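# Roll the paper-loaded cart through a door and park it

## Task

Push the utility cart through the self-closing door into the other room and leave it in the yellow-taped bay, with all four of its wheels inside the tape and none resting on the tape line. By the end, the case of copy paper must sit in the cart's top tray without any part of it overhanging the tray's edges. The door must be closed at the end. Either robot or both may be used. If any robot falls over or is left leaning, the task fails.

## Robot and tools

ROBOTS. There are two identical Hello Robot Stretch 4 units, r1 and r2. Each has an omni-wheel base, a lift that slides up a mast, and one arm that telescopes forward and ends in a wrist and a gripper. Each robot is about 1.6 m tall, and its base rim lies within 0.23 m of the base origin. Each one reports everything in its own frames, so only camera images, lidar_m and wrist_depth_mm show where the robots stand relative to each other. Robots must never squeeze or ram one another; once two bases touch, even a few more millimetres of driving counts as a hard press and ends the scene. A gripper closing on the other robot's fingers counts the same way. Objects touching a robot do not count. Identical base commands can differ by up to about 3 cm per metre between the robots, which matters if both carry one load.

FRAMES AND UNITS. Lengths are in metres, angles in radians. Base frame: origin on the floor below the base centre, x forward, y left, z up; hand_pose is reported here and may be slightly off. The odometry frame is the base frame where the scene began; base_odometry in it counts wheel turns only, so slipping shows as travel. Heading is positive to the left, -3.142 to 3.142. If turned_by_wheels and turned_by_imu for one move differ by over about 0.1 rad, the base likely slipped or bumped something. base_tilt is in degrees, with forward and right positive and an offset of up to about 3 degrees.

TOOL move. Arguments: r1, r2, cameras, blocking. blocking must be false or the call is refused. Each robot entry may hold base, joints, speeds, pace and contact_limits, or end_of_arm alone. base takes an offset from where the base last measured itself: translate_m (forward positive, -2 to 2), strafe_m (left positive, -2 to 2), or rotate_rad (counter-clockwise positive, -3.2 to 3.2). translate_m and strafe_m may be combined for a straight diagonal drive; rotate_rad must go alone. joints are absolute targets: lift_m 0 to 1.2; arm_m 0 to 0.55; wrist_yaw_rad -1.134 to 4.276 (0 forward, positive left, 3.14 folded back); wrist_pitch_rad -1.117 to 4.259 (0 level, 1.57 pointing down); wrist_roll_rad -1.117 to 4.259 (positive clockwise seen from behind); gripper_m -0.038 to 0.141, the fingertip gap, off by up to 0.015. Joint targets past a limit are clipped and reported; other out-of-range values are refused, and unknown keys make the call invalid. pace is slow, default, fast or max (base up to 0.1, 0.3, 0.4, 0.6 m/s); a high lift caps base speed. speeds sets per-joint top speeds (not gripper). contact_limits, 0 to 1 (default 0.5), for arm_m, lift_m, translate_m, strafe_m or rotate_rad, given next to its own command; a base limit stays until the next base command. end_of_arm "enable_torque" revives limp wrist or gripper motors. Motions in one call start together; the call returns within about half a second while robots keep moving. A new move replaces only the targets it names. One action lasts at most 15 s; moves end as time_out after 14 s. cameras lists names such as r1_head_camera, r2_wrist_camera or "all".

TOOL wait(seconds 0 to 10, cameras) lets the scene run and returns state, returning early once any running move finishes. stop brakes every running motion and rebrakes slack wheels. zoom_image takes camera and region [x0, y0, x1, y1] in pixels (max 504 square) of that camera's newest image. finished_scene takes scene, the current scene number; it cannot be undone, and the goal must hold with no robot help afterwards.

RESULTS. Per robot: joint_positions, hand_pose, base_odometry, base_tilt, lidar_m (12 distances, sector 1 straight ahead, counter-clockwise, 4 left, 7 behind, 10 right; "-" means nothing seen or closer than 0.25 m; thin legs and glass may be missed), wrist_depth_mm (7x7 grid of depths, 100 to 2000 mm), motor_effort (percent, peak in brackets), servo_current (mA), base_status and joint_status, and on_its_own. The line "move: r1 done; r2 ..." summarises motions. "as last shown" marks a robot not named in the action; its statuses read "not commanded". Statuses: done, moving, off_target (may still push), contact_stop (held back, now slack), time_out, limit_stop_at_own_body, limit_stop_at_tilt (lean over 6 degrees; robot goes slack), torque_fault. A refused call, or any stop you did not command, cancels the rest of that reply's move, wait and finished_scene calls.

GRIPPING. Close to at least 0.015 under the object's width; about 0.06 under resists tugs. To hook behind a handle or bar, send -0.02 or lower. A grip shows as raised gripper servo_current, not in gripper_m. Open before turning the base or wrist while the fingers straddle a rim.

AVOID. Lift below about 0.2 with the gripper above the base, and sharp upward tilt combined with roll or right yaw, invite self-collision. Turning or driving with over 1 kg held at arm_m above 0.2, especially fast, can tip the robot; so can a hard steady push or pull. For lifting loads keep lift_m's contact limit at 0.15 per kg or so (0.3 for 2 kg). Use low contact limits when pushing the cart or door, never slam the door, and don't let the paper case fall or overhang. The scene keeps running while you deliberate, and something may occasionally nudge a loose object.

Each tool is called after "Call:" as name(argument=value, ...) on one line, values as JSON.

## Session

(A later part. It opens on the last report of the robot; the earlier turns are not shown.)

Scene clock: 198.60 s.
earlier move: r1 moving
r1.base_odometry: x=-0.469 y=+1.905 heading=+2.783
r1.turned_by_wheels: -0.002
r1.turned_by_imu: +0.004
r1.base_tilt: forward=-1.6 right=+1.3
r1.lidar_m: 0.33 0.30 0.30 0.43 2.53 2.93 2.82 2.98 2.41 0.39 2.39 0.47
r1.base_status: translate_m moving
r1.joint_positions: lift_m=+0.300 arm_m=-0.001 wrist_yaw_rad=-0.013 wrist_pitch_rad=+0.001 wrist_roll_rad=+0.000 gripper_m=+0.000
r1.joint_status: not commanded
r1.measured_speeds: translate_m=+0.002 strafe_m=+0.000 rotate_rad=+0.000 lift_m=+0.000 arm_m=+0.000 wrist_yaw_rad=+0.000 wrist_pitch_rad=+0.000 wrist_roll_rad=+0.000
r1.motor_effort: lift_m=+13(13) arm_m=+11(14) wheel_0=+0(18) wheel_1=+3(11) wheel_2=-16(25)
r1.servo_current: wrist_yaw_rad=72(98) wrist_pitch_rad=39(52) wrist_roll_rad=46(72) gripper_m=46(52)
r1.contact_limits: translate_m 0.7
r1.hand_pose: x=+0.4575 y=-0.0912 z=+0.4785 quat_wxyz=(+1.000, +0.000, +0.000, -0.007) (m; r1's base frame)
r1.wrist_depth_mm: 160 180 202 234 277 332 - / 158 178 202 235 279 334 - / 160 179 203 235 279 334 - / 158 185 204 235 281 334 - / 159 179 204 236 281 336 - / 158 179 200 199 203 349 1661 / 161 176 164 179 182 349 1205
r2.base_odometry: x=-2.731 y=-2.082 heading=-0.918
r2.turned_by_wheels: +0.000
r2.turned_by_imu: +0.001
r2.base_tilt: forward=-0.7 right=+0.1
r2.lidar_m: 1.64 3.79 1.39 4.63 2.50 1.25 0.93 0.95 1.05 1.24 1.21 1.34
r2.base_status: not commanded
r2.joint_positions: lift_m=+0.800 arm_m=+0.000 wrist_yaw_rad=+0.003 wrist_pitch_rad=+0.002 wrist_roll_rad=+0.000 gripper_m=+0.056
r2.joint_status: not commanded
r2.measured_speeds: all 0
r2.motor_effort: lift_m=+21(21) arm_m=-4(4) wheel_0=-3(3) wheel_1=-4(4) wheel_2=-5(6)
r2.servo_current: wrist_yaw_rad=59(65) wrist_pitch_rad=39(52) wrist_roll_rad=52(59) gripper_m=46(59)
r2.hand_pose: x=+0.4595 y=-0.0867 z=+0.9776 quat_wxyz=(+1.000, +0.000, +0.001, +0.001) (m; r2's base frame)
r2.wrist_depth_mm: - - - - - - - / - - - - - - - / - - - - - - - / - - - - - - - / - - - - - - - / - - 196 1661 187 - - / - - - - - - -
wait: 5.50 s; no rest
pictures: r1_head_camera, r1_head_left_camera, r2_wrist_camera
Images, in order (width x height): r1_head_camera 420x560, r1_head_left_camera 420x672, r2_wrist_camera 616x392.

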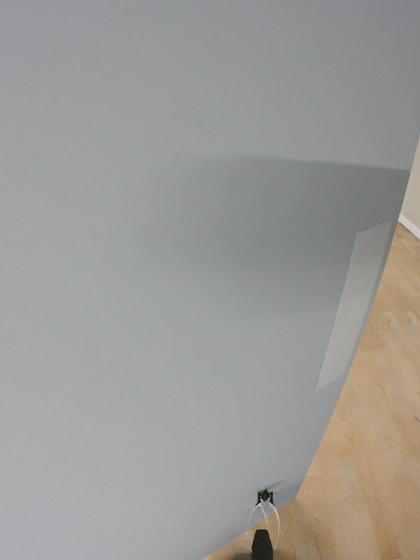

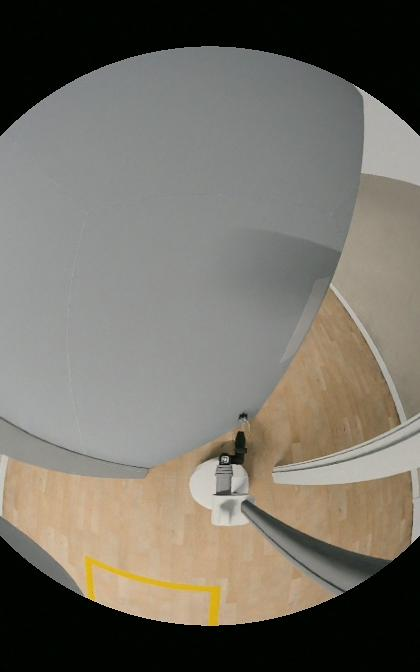

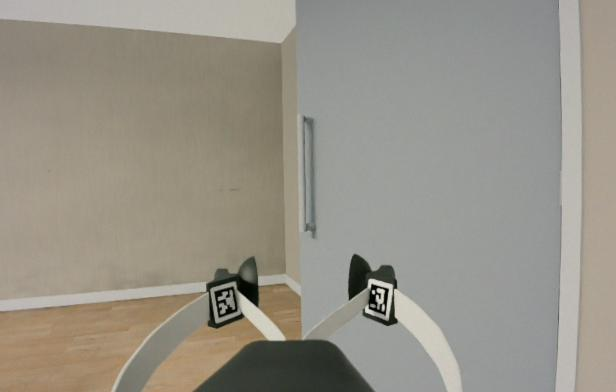

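Call:
move(blocking=false, r1={"base":{"translate_m":0.5},"pace":"slow","contact_limits":{"translate_m":0.7}})

Call:
wait(seconds=6, cameras=["r1_head_left_camera","r1_head_camera","r2_wrist_camera"])

Scene clock: 205.23 s.
earlier move: r1 done
move: r1 moving
r1.base_odometry: x=-0.480 y=+1.910 heading=+2.782
r1.turned_by_wheels: -0.001
r1.turned_by_imu: -0.002
r1.base_tilt: forward=-1.6 right=+1.3
r1.lidar_m: 0.31 0.30 0.31 0.43 2.51 2.96 2.82 2.99 2.42 0.38 2.39 0.47
r1.base_status: translate_m moving
r1.joint_positions: lift_m=+0.300 arm_m=-0.001 wrist_yaw_rad=-0.014 wrist_pitch_rad=+0.001 wrist_roll_rad=+0.000 gripper_m=+0.000
r1.joint_status: not commanded
r1.measured_speeds: translate_m=+0.049 strafe_m=+0.000 rotate_rad=-0.001 lift_m=+0.000 arm_m=+0.000 wrist_yaw_rad=+0.000 wrist_pitch_rad=+0.000 wrist_roll_rad=+0.000
r1.motor_effort: lift_m=+13(13) arm_m=+11(11) wheel_0=+0(4) wheel_1=+6(8) wheel_2=-23(23)
r1.servo_current: wrist_yaw_rad=72(98) wrist_pitch_rad=39(46) wrist_roll_rad=46(72) gripper_m=46(46)
r1.contact_limits: translate_m 0.7
r1.hand_pose: x=+0.4574 y=-0.0913 z=+0.4785 quat_wxyz=(+1.000, +0.000, +0.000, -0.007) (m; r1's base frame)
r1.wrist_depth_mm: 157 178 199 231 276 332 - / 154 175 200 233 278 345 - / 158 176 200 233 278 332 - / 155 179 204 233 277 345 - / 158 176 201 234 279 345 - / 156 176 197 189 186 349 1661 / 158 173 163 177 272 - 1229
r2: as last shown
r2.turned_by_imu: +0.000
r2.base_tilt: forward=-0.7 right=+0.0
r2.lidar_m: 1.66 3.81 1.40 4.65 2.51 1.22 0.97 0.94 1.05 1.23 1.23 1.33
r2.motor_effort: lift_m=+20(21) arm_m=-4(4) wheel_0=-3(3) wheel_1=-4(4) wheel_2=-5(6)
r2.servo_current: wrist_yaw_rad=46(59) wrist_pitch_rad=39(52) wrist_roll_rad=52(59) gripper_m=52(59)
r2.wrist_depth_mm: - - - - - - - / - - - - - - - / - - - - - - - / - - - - - - - / - - - - - - - / - - 196 1708 188 - - / - - - - - - -
pictures: none

Scene clock: 211.00 s.
earlier move: r1 done
r1.base_odometry: x=-0.936 y=+2.081 heading=+2.784
r1.turned_by_wheels: +0.002
r1.turned_by_imu: -0.005
r1.base_tilt: forward=-1.6 right=+1.3
r1.lidar_m: 0.25 0.25 - 0.25 0.32 3.46 3.39 0.58 0.59 1.49 2.34 3.21
r1.base_status: done
r1.joint_positions: lift_m=+0.300 arm_m=+0.000 wrist_yaw_rad=-0.003 wrist_pitch_rad=+0.001 wrist_roll_rad=+0.000 gripper_m=+0.000
r1.joint_status: not commanded
r1.measured_speeds: all 0
r1.motor_effort: lift_m=+13(13) arm_m=+5(11) wheel_0=+4(8) wheel_1=+10(14) wheel_2=-7(23)
r1.servo_current: wrist_yaw_rad=52(98) wrist_pitch_rad=46(52) wrist_roll_rad=39(72) gripper_m=39(52)
r1.contact_limits: translate_m 0.7
r1.hand_pose: x=+0.4589 y=-0.0882 z=+0.4785 quat_wxyz=(+1.000, +0.000, +0.000, -0.001) (m; r1's base frame)
r1.wrist_depth_mm: 146 167 - - - - - / 150 173 1537 - - - - / 142 168 - - - - - / - 174 - - - - - / 146 174 - - - - - / 146 168 191 204 1708 1708 1708 / 145 163 187 182 155 1182 1182
r2.base_odometry: x=-2.731 y=-2.082 heading=-0.918
r2.turned_by_wheels: +0.000
r2.turned_by_imu: +0.001
r2.base_tilt: forward=-0.6 right=+0.1
r2.lidar_m: 1.43 3.80 1.37 4.62 2.51 1.20 0.96 0.94 1.06 1.24 1.21 1.32
r2.base_status: not commanded
r2.joint_positions: lift_m=+0.800 arm_m=+0.000 wrist_yaw_rad=+0.003 wrist_pitch_rad=+0.002 wrist_roll_rad=+0.000 gripper_m=+0.056
r2.joint_status: not commanded
r2.measured_speeds: all 0
r2.motor_effort: lift_m=+20(21) arm_m=-4(4) wheel_0=-3(3) wheel_1=-4(4) wheel_2=-5(6)
r2.servo_current: wrist_yaw_rad=52(65) wrist_pitch_rad=46(52) wrist_roll_rad=52(65) gripper_m=52(59)
r2.hand_pose: x=+0.4595 y=-0.0867 z=+0.9776 quat_wxyz=(+1.000, +0.000, +0.001, +0.001) (m; r2's base frame)
r2.wrist_depth_mm: - - - - - - - / - - - - - - - / - - - - - - - / - - - - - - - / - - - - - - - / - - 195 - 188 - - / - - - - - - -
wait: 5.77 of 6 s (r1 has come to rest)
pictures: r1_head_camera, r1_head_left_camera, r2_wrist_camera
Images, in order (width x height): r1_head_camera 420x560, r1_head_left_camera 420x672, r2_wrist_camera 616x392.

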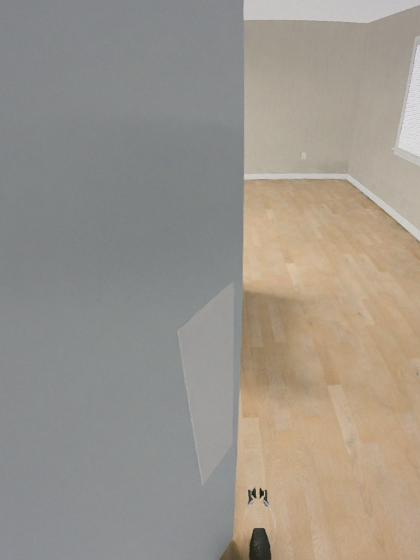

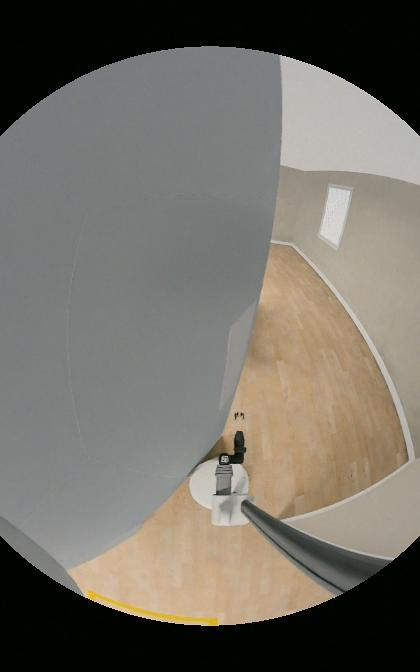

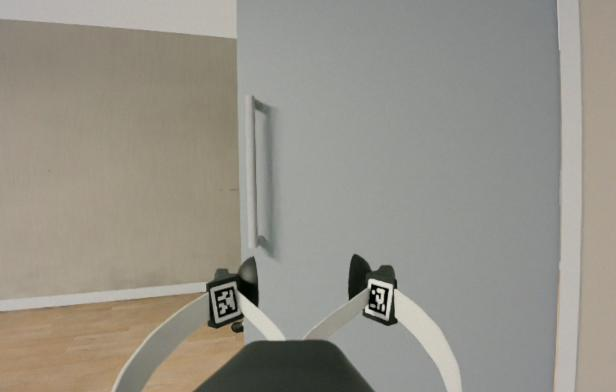

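Call:
move(blocking=false, r2={"base":{"strafe_m":0.135,"translate_m":0.35},"joints":{"gripper_m":0.1,"lift_m":0.85}})

Call:
wait(seconds=3)

Call:
wait(seconds=1, cameras=["r2_wrist_camera","r2_head_camera"])

Scene clock: 219.47 s.
move: r2 moving
r1: as last shown
r1.turned_by_wheels: +0.000
r1.turned_by_imu: +0.000
r1.lidar_m: 0.28 0.25 - 0.25 0.32 3.45 3.37 0.61 0.57 1.51 2.39 3.24
r1.motor_effort: lift_m=+13(13) arm_m=+5(5) wheel_0=+4(4) wheel_1=+10(11) wheel_2=-7(7)
r1.servo_current: wrist_yaw_rad=46(65) wrist_pitch_rad=46(52) wrist_roll_rad=46(59) gripper_m=39(46)
r1.contact_limits: translate_m 0.7
r1.wrist_depth_mm: 146 167 - - - - - / 149 173 1537 - - - - / 143 168 - - - - - / - 173 - - - - - / 146 173 - - - - - / 146 167 190 203 1708 1661 1661 / 145 163 187 183 156 1160 1182
r2.base_odometry: x=-2.703 y=-2.100 heading=-0.918
r2.turned_by_wheels: +0.000
r2.turned_by_imu: +0.001
r2.base_tilt: forward=-0.7 right=+0.1
r2.lidar_m: 1.39 3.76 1.36 4.66 2.60 1.27 1.00 0.97 1.09 1.22 1.21 1.35
r2.base_status: translate_m moving; strafe_m moving
r2.joint_positions: lift_m=+0.835 arm_m=+0.000 wrist_yaw_rad=+0.003 wrist_pitch_rad=+0.002 wrist_roll_rad=+0.000 gripper_m=+0.075
r2.joint_status: lift_m moving; gripper_m moving
r2.measured_speeds: translate_m=+0.121 strafe_m=+0.046 rotate_rad=+0.002 lift_m=+0.099 arm_m=+0.000 wrist_yaw_rad=+0.000 wrist_pitch_rad=+0.000 wrist_roll_rad=+0.000
r2.motor_effort: lift_m=+19(26) arm_m=-4(4) wheel_0=+7(7) wheel_1=+10(11) wheel_2=-12(13)
r2.servo_current: wrist_yaw_rad=52(65) wrist_pitch_rad=39(46) wrist_roll_rad=39(59) gripper_m=91(104)
r2.hand_pose: x=+0.4595 y=-0.0867 z=+1.0127 quat_wxyz=(+1.000, +0.000, +0.001, +0.001) (m; r2's base frame)
r2.wrist_depth_mm: - - - - - - - / - - - - - - - / - - - - - - - / - - - - - - - / - - - - - - - / - - 190 - 187 - - / - - - - - - -
pictures: none

Scene clock: 221.63 s.
earlier move: r2 done
r1.base_odometry: x=-0.936 y=+2.081 heading=+2.784
r1.turned_by_wheels: +0.000
r1.turned_by_imu: +0.000
r1.base_tilt: forward=-1.6 right=+1.3
r1.lidar_m: 0.27 0.25 - 0.25 0.31 3.47 3.40 0.61 0.58 1.49 2.38 3.21
r1.base_status: not commanded
r1.joint_positions: lift_m=+0.300 arm_m=+0.000 wrist_yaw_rad=-0.003 wrist_pitch_rad=+0.001 wrist_roll_rad=+0.000 gripper_m=+0.000
r1.joint_status: not commanded
r1.measured_speeds: all 0
r1.motor_effort: lift_m=+13(13) arm_m=+5(5) wheel_0=+4(4) wheel_1=+10(11) wheel_2=-7(7)
r1.servo_current: wrist_yaw_rad=72(72) wrist_pitch_rad=39(52) wrist_roll_rad=39(59) gripper_m=39(52)
r1.contact_limits: translate_m 0.7
r1.hand_pose: x=+0.4589 y=-0.0882 z=+0.4785 quat_wxyz=(+1.000, +0.000, +0.000, -0.001) (m; r1's base frame)
r1.wrist_depth_mm: 146 168 - - - - - / 150 173 1499 - - - - / 142 168 - - - - - / - 173 - - - - - / 146 173 - - - - - / 146 167 190 203 1708 1708 1661 / 145 163 187 183 155 1160 1205
r2.base_odometry: x=-2.411 y=-2.278 heading=-0.918
r2.turned_by_wheels: +0.000
r2.turned_by_imu: +0.001
r2.base_tilt: forward=-0.7 right=+0.0
r2.lidar_m: 1.10 3.40 1.18 1.15 3.49 1.67 1.34 1.30 1.45 1.22 1.19 1.14
r2.base_status: done
r2.joint_positions: lift_m=+0.850 arm_m=+0.000 wrist_yaw_rad=+0.003 wrist_pitch_rad=+0.002 wrist_roll_rad=+0.000 gripper_m=+0.100
r2.joint_status: all done
r2.measured_speeds: all 0
r2.motor_effort: lift_m=+21(26) arm_m=-4(4) wheel_0=+3(9) wheel_1=+2(12) wheel_2=-4(14)
r2.servo_current: wrist_yaw_rad=65(65) wrist_pitch_rad=39(46) wrist_roll_rad=39(59) gripper_m=52(104)
r2.hand_pose: x=+0.4595 y=-0.0867 z=+1.0275 quat_wxyz=(+1.000, +0.000, +0.001, +0.001) (m; r2's base frame)
r2.wrist_depth_mm: - - - - - - - / - - - - - - - / - - - 931 - - - / - - - 946 - - - / - - - 931 - - - / - - 195 163 186 - - / - - - - - - -
wait: 2.17 of 3 s (r2 has come to rest)
pictures: none

Scene clock: 222.63 s.
r1.base_odometry: x=-0.936 y=+2.081 heading=+2.784
r1.turned_by_wheels: +0.000
r1.turned_by_imu: +0.000
r1.base_tilt: forward=-1.6 right=+1.3
r1.lidar_m: 0.27 0.25 - 0.25 0.32 3.46 3.38 0.58 0.59 1.50 2.37 3.18
r1.base_status: not commanded
r1.joint_positions: lift_m=+0.300 arm_m=+0.000 wrist_yaw_rad=-0.003 wrist_pitch_rad=+0.001 wrist_roll_rad=+0.000 gripper_m=+0.000
r1.joint_status: not commanded
r1.measured_speeds: all 0
r1.motor_effort: lift_m=+13(13) arm_m=+5(5) wheel_0=+4(4) wheel_1=+10(11) wheel_2=-7(7)
r1.servo_current: wrist_yaw_rad=46(72) wrist_pitch_rad=39(52) wrist_roll_rad=46(59) gripper_m=52(52)
r1.contact_limits: translate_m 0.7
r1.hand_pose: x=+0.4589 y=-0.0882 z=+0.4785 quat_wxyz=(+1.000, +0.000, +0.000, -0.001) (m; r1's base frame)
r1.wrist_depth_mm: 146 167 - - - - - / 150 173 1499 - - - - / 142 168 - - - - - / - 173 - - - - - / 146 173 - - - - - / 146 168 190 203 1661 1756 1618 / 145 162 187 183 155 1138 1182
r2.base_odometry: x=-2.411 y=-2.278 heading=-0.918
r2.turned_by_wheels: +0.000
r2.turned_by_imu: +0.000
r2.base_tilt: forward=-0.7 right=+0.1
r2.lidar_m: 1.10 3.42 1.15 1.13 3.53 1.70 1.33 1.31 1.45 1.22 1.21 1.14
r2.base_status: done
r2.joint_positions: lift_m=+0.850 arm_m=+0.000 wrist_yaw_rad=+0.003 wrist_pitch_rad=+0.002 wrist_roll_rad=+0.000 gripper_m=+0.100
r2.joint_status: all done
r2.measured_speeds: all 0
r2.motor_effort: lift_m=+21(26) arm_m=-4(4) wheel_0=+3(9) wheel_1=+3(12) wheel_2=-4(14)
r2.servo_current: wrist_yaw_rad=39(65) wrist_pitch_rad=46(46) wrist_roll_rad=52(59) gripper_m=46(104)
r2.hand_pose: x=+0.4595 y=-0.0867 z=+1.0275 quat_wxyz=(+1.000, +0.000, +0.001, +0.001) (m; r2's base frame)
r2.wrist_depth_mm: - - - - - - - / - - - - - - - / - - - 931 - - - / - - - 931 - - - / - - - 960 - - - / - - 195 162 185 - - / - - - - - - -
wait: 1.00 s; at rest by 0.27 s
pictures: r2_head_camera, r2_wrist_camera
Images, in order (width x height): r2_head_camera 420x560, r2_wrist_camera 616x392.

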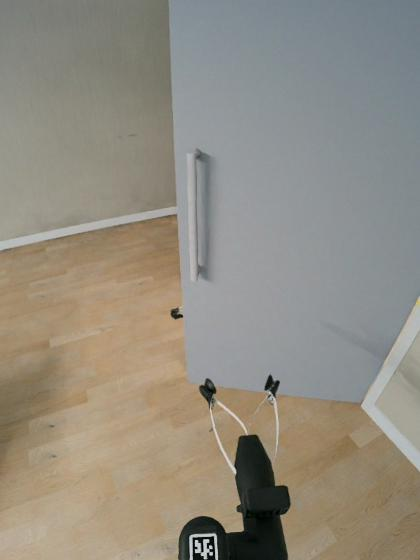

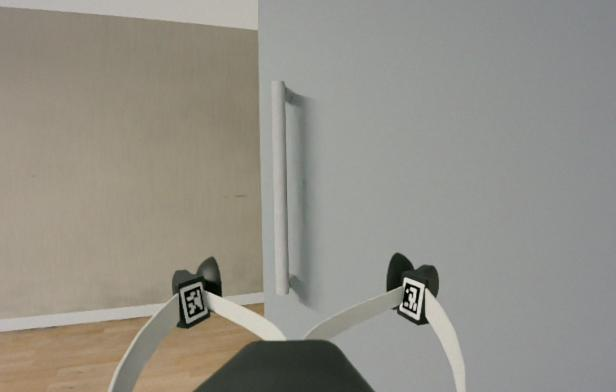

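Call:
move(blocking=false, r2={"base":{"strafe_m":0.065,"translate_m":0.48}})

Call:
wait(seconds=4)

Call:
wait(seconds=0.6, cameras=["r2_wrist_camera","r2_head_camera"])

Scene clock: 228.67 s.
move: r2 moving
r1: as last shown
r1.lidar_m: 0.28 0.25 - 0.25 0.31 3.45 3.37 0.58 0.55 1.48 2.37 3.20
r1.motor_effort: lift_m=+13(13) arm_m=+5(5) wheel_0=+3(4) wheel_1=+11(11) wheel_2=-7(7)
r1.servo_current: wrist_yaw_rad=39(59) wrist_pitch_rad=46(46) wrist_roll_rad=39(52) gripper_m=46(46)
r1.contact_limits: translate_m 0.7
r1.wrist_depth_mm: 145 167 - - - - - / 150 173 1537 - - - - / 142 168 - - - - - / - 173 - - - - - / 147 173 - - - - - / 146 168 190 203 1708 1661 1708 / 145 162 187 183 155 1160 1182
r2.base_odometry: x=-2.389 y=-2.301 heading=-0.918
r2.turned_by_wheels: +0.000
r2.turned_by_imu: +0.001
r2.base_tilt: forward=-0.7 right=+0.1
r2.lidar_m: 1.06 3.40 1.14 1.15 3.59 1.72 1.38 1.34 1.47 1.22 1.20 1.09
r2.base_status: translate_m moving; strafe_m moving
r2.joint_positions: lift_m=+0.850 arm_m=+0.000 wrist_yaw_rad=+0.003 wrist_pitch_rad=+0.002 wrist_roll_rad=+0.000 gripper_m=+0.100
r2.joint_status: not commanded
r2.measured_speeds: translate_m=+0.122 strafe_m=+0.016 rotate_rad=+0.000 lift_m=+0.000 arm_m=+0.000 wrist_yaw_rad=+0.000 wrist_pitch_rad=+0.000 wrist_roll_rad=+0.000
r2.motor_effort: lift_m=+21(21) arm_m=-4(4) wheel_0=+8(9) wheel_1=+9(9) wheel_2=-12(13)
r2.servo_current: wrist_yaw_rad=59(59) wrist_pitch_rad=39(52) wrist_roll_rad=46(52) gripper_m=52(59)
r2.hand_pose: x=+0.4595 y=-0.0867 z=+1.0275 quat_wxyz=(+1.000, +0.000, +0.001, +0.001) (m; r2's base frame)
r2.wrist_depth_mm: - - - - - - - / - - - - - - - / - - - 820 - - - / - - - 904 - - - / - - - 917 - - - / - - 195 162 186 - - / - - - - - - -
pictures: none

Scene clock: 231.27 s.
earlier move: r2 done
r1.base_odometry: x=-0.936 y=+2.081 heading=+2.784
r1.turned_by_wheels: +0.000
r1.turned_by_imu: +0.000
r1.base_tilt: forward=-1.6 right=+1.3
r1.lidar_m: 0.26 0.25 - 0.25 0.32 3.47 3.35 0.58 0.59 1.47 2.38 3.18
r1.base_status: not commanded
r1.joint_positions: lift_m=+0.300 arm_m=+0.000 wrist_yaw_rad=-0.003 wrist_pitch_rad=+0.001 wrist_roll_rad=+0.000 gripper_m=+0.000
r1.joint_status: not commanded
r1.measured_speeds: all 0
r1.motor_effort: lift_m=+13(13) arm_m=+5(5) wheel_0=+4(4) wheel_1=+10(11) wheel_2=-7(7)
r1.servo_current: wrist_yaw_rad=72(72) wrist_pitch_rad=39(46) wrist_roll_rad=46(65) gripper_m=46(52)
r1.contact_limits: translate_m 0.7
r1.hand_pose: x=+0.4589 y=-0.0882 z=+0.4785 quat_wxyz=(+1.000, +0.000, +0.000, -0.001) (m; r1's base frame)
r1.wrist_depth_mm: 145 168 - - - - - / 150 173 1537 - - - - / 143 168 - - - - - / - 174 - - - - - / 146 173 - - - - - / 146 168 190 203 1756 1708 1661 / 145 163 186 182 155 1160 1205
r2.base_odometry: x=-2.068 y=-2.620 heading=-0.918
r2.turned_by_wheels: +0.000
r2.turned_by_imu: +0.001
r2.base_tilt: forward=-0.6 right=+0.1
r2.lidar_m: 0.61 2.94 3.21 1.03 4.69 2.28 1.82 1.79 1.37 1.11 0.84 0.68
r2.base_status: done
r2.joint_positions: lift_m=+0.850 arm_m=+0.000 wrist_yaw_rad=+0.003 wrist_pitch_rad=+0.002 wrist_roll_rad=+0.000 gripper_m=+0.100
r2.joint_status: not commanded
r2.measured_speeds: all 0
r2.motor_effort: lift_m=+21(21) arm_m=-4(4) wheel_0=+2(9) wheel_1=+3(10) wheel_2=-2(14)
r2.servo_current: wrist_yaw_rad=46(65) wrist_pitch_rad=46(52) wrist_roll_rad=52(59) gripper_m=59(59)
r2.hand_pose: x=+0.4595 y=-0.0867 z=+1.0275 quat_wxyz=(+1.000, +0.000, +0.001, +0.001) (m; r2's base frame)
r2.wrist_depth_mm: - - - 377 - 399 382 / - - - 379 - 397 384 / - - - 379 - 399 387 / - - - 384 - 399 387 / - - - 384 - 402 392 / - - 195 384 186 402 397 / - - - - - - 397
wait: 2.60 of 4 s (r2 has come to rest)
pictures: none

Scene clock: 231.87 s.
r1.base_odometry: x=-0.936 y=+2.081 heading=+2.784
r1.turned_by_wheels: +0.000
r1.turned_by_imu: +0.000
r1.base_tilt: forward=-1.6 right=+1.3
r1.lidar_m: 0.26 0.25 - 0.25 0.31 3.45 3.38 0.57 0.58 1.50 2.37 3.18
r1.base_status: not commanded
r1.joint_positions: lift_m=+0.300 arm_m=+0.000 wrist_yaw_rad=-0.003 wrist_pitch_rad=+0.001 wrist_roll_rad=+0.000 gripper_m=+0.000
r1.joint_status: not commanded
r1.measured_speeds: all 0
r1.motor_effort: lift_m=+13(13) arm_m=+5(5) wheel_0=+4(4) wheel_1=+10(11) wheel_2=-7(7)
r1.servo_current: wrist_yaw_rad=20(72) wrist_pitch_rad=39(46) wrist_roll_rad=46(65) gripper_m=46(52)
r1.contact_limits: translate_m 0.7
r1.hand_pose: x=+0.4589 y=-0.0882 z=+0.4785 quat_wxyz=(+1.000, +0.000, +0.000, -0.001) (m; r1's base frame)
r1.wrist_depth_mm: 146 167 - - - - - / 150 173 1499 - - - - / 143 168 - - - - - / - 173 - - - - - / 146 173 - - - - - / 146 167 190 203 1756 1708 1661 / 145 163 187 183 156 1160 1182
r2.base_odometry: x=-2.068 y=-2.620 heading=-0.918
r2.turned_by_wheels: +0.000
r2.turned_by_imu: +0.000
r2.base_tilt: forward=-0.6 right=+0.0
r2.lidar_m: 0.61 2.95 3.25 1.05 4.69 2.28 1.82 1.78 1.38 1.10 0.85 0.69
r2.base_status: done
r2.joint_positions: lift_m=+0.850 arm_m=+0.000 wrist_yaw_rad=+0.003 wrist_pitch_rad=+0.002 wrist_roll_rad=+0.000 gripper_m=+0.100
r2.joint_status: not commanded
r2.measured_speeds: all 0
r2.motor_effort: lift_m=+21(21) arm_m=-4(4) wheel_0=+2(9) wheel_1=+3(10) wheel_2=-2(14)
r2.servo_current: wrist_yaw_rad=46(65) wrist_pitch_rad=39(52) wrist_roll_rad=52(59) gripper_m=52(59)
r2.hand_pose: x=+0.4595 y=-0.0867 z=+1.0275 quat_wxyz=(+1.000, +0.000, +0.001, +0.001) (m; r2's base frame)
r2.wrist_depth_mm: - - - 375 - 399 384 / - - - 377 - 397 384 / - - - 377 - 402 384 / - - - 384 - 402 389 / - - - 384 - 404 389 / - - 195 387 185 404 394 / - - - - - - 399
wait: 0.60 s; at rest by 0.27 s
pictures: r2_head_camera, r2_wrist_camera
Images, in order (width x height): r2_head_camera 420x560, r2_wrist_camera 616x392.

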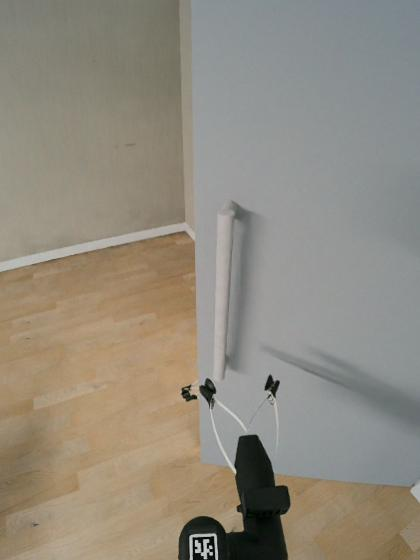

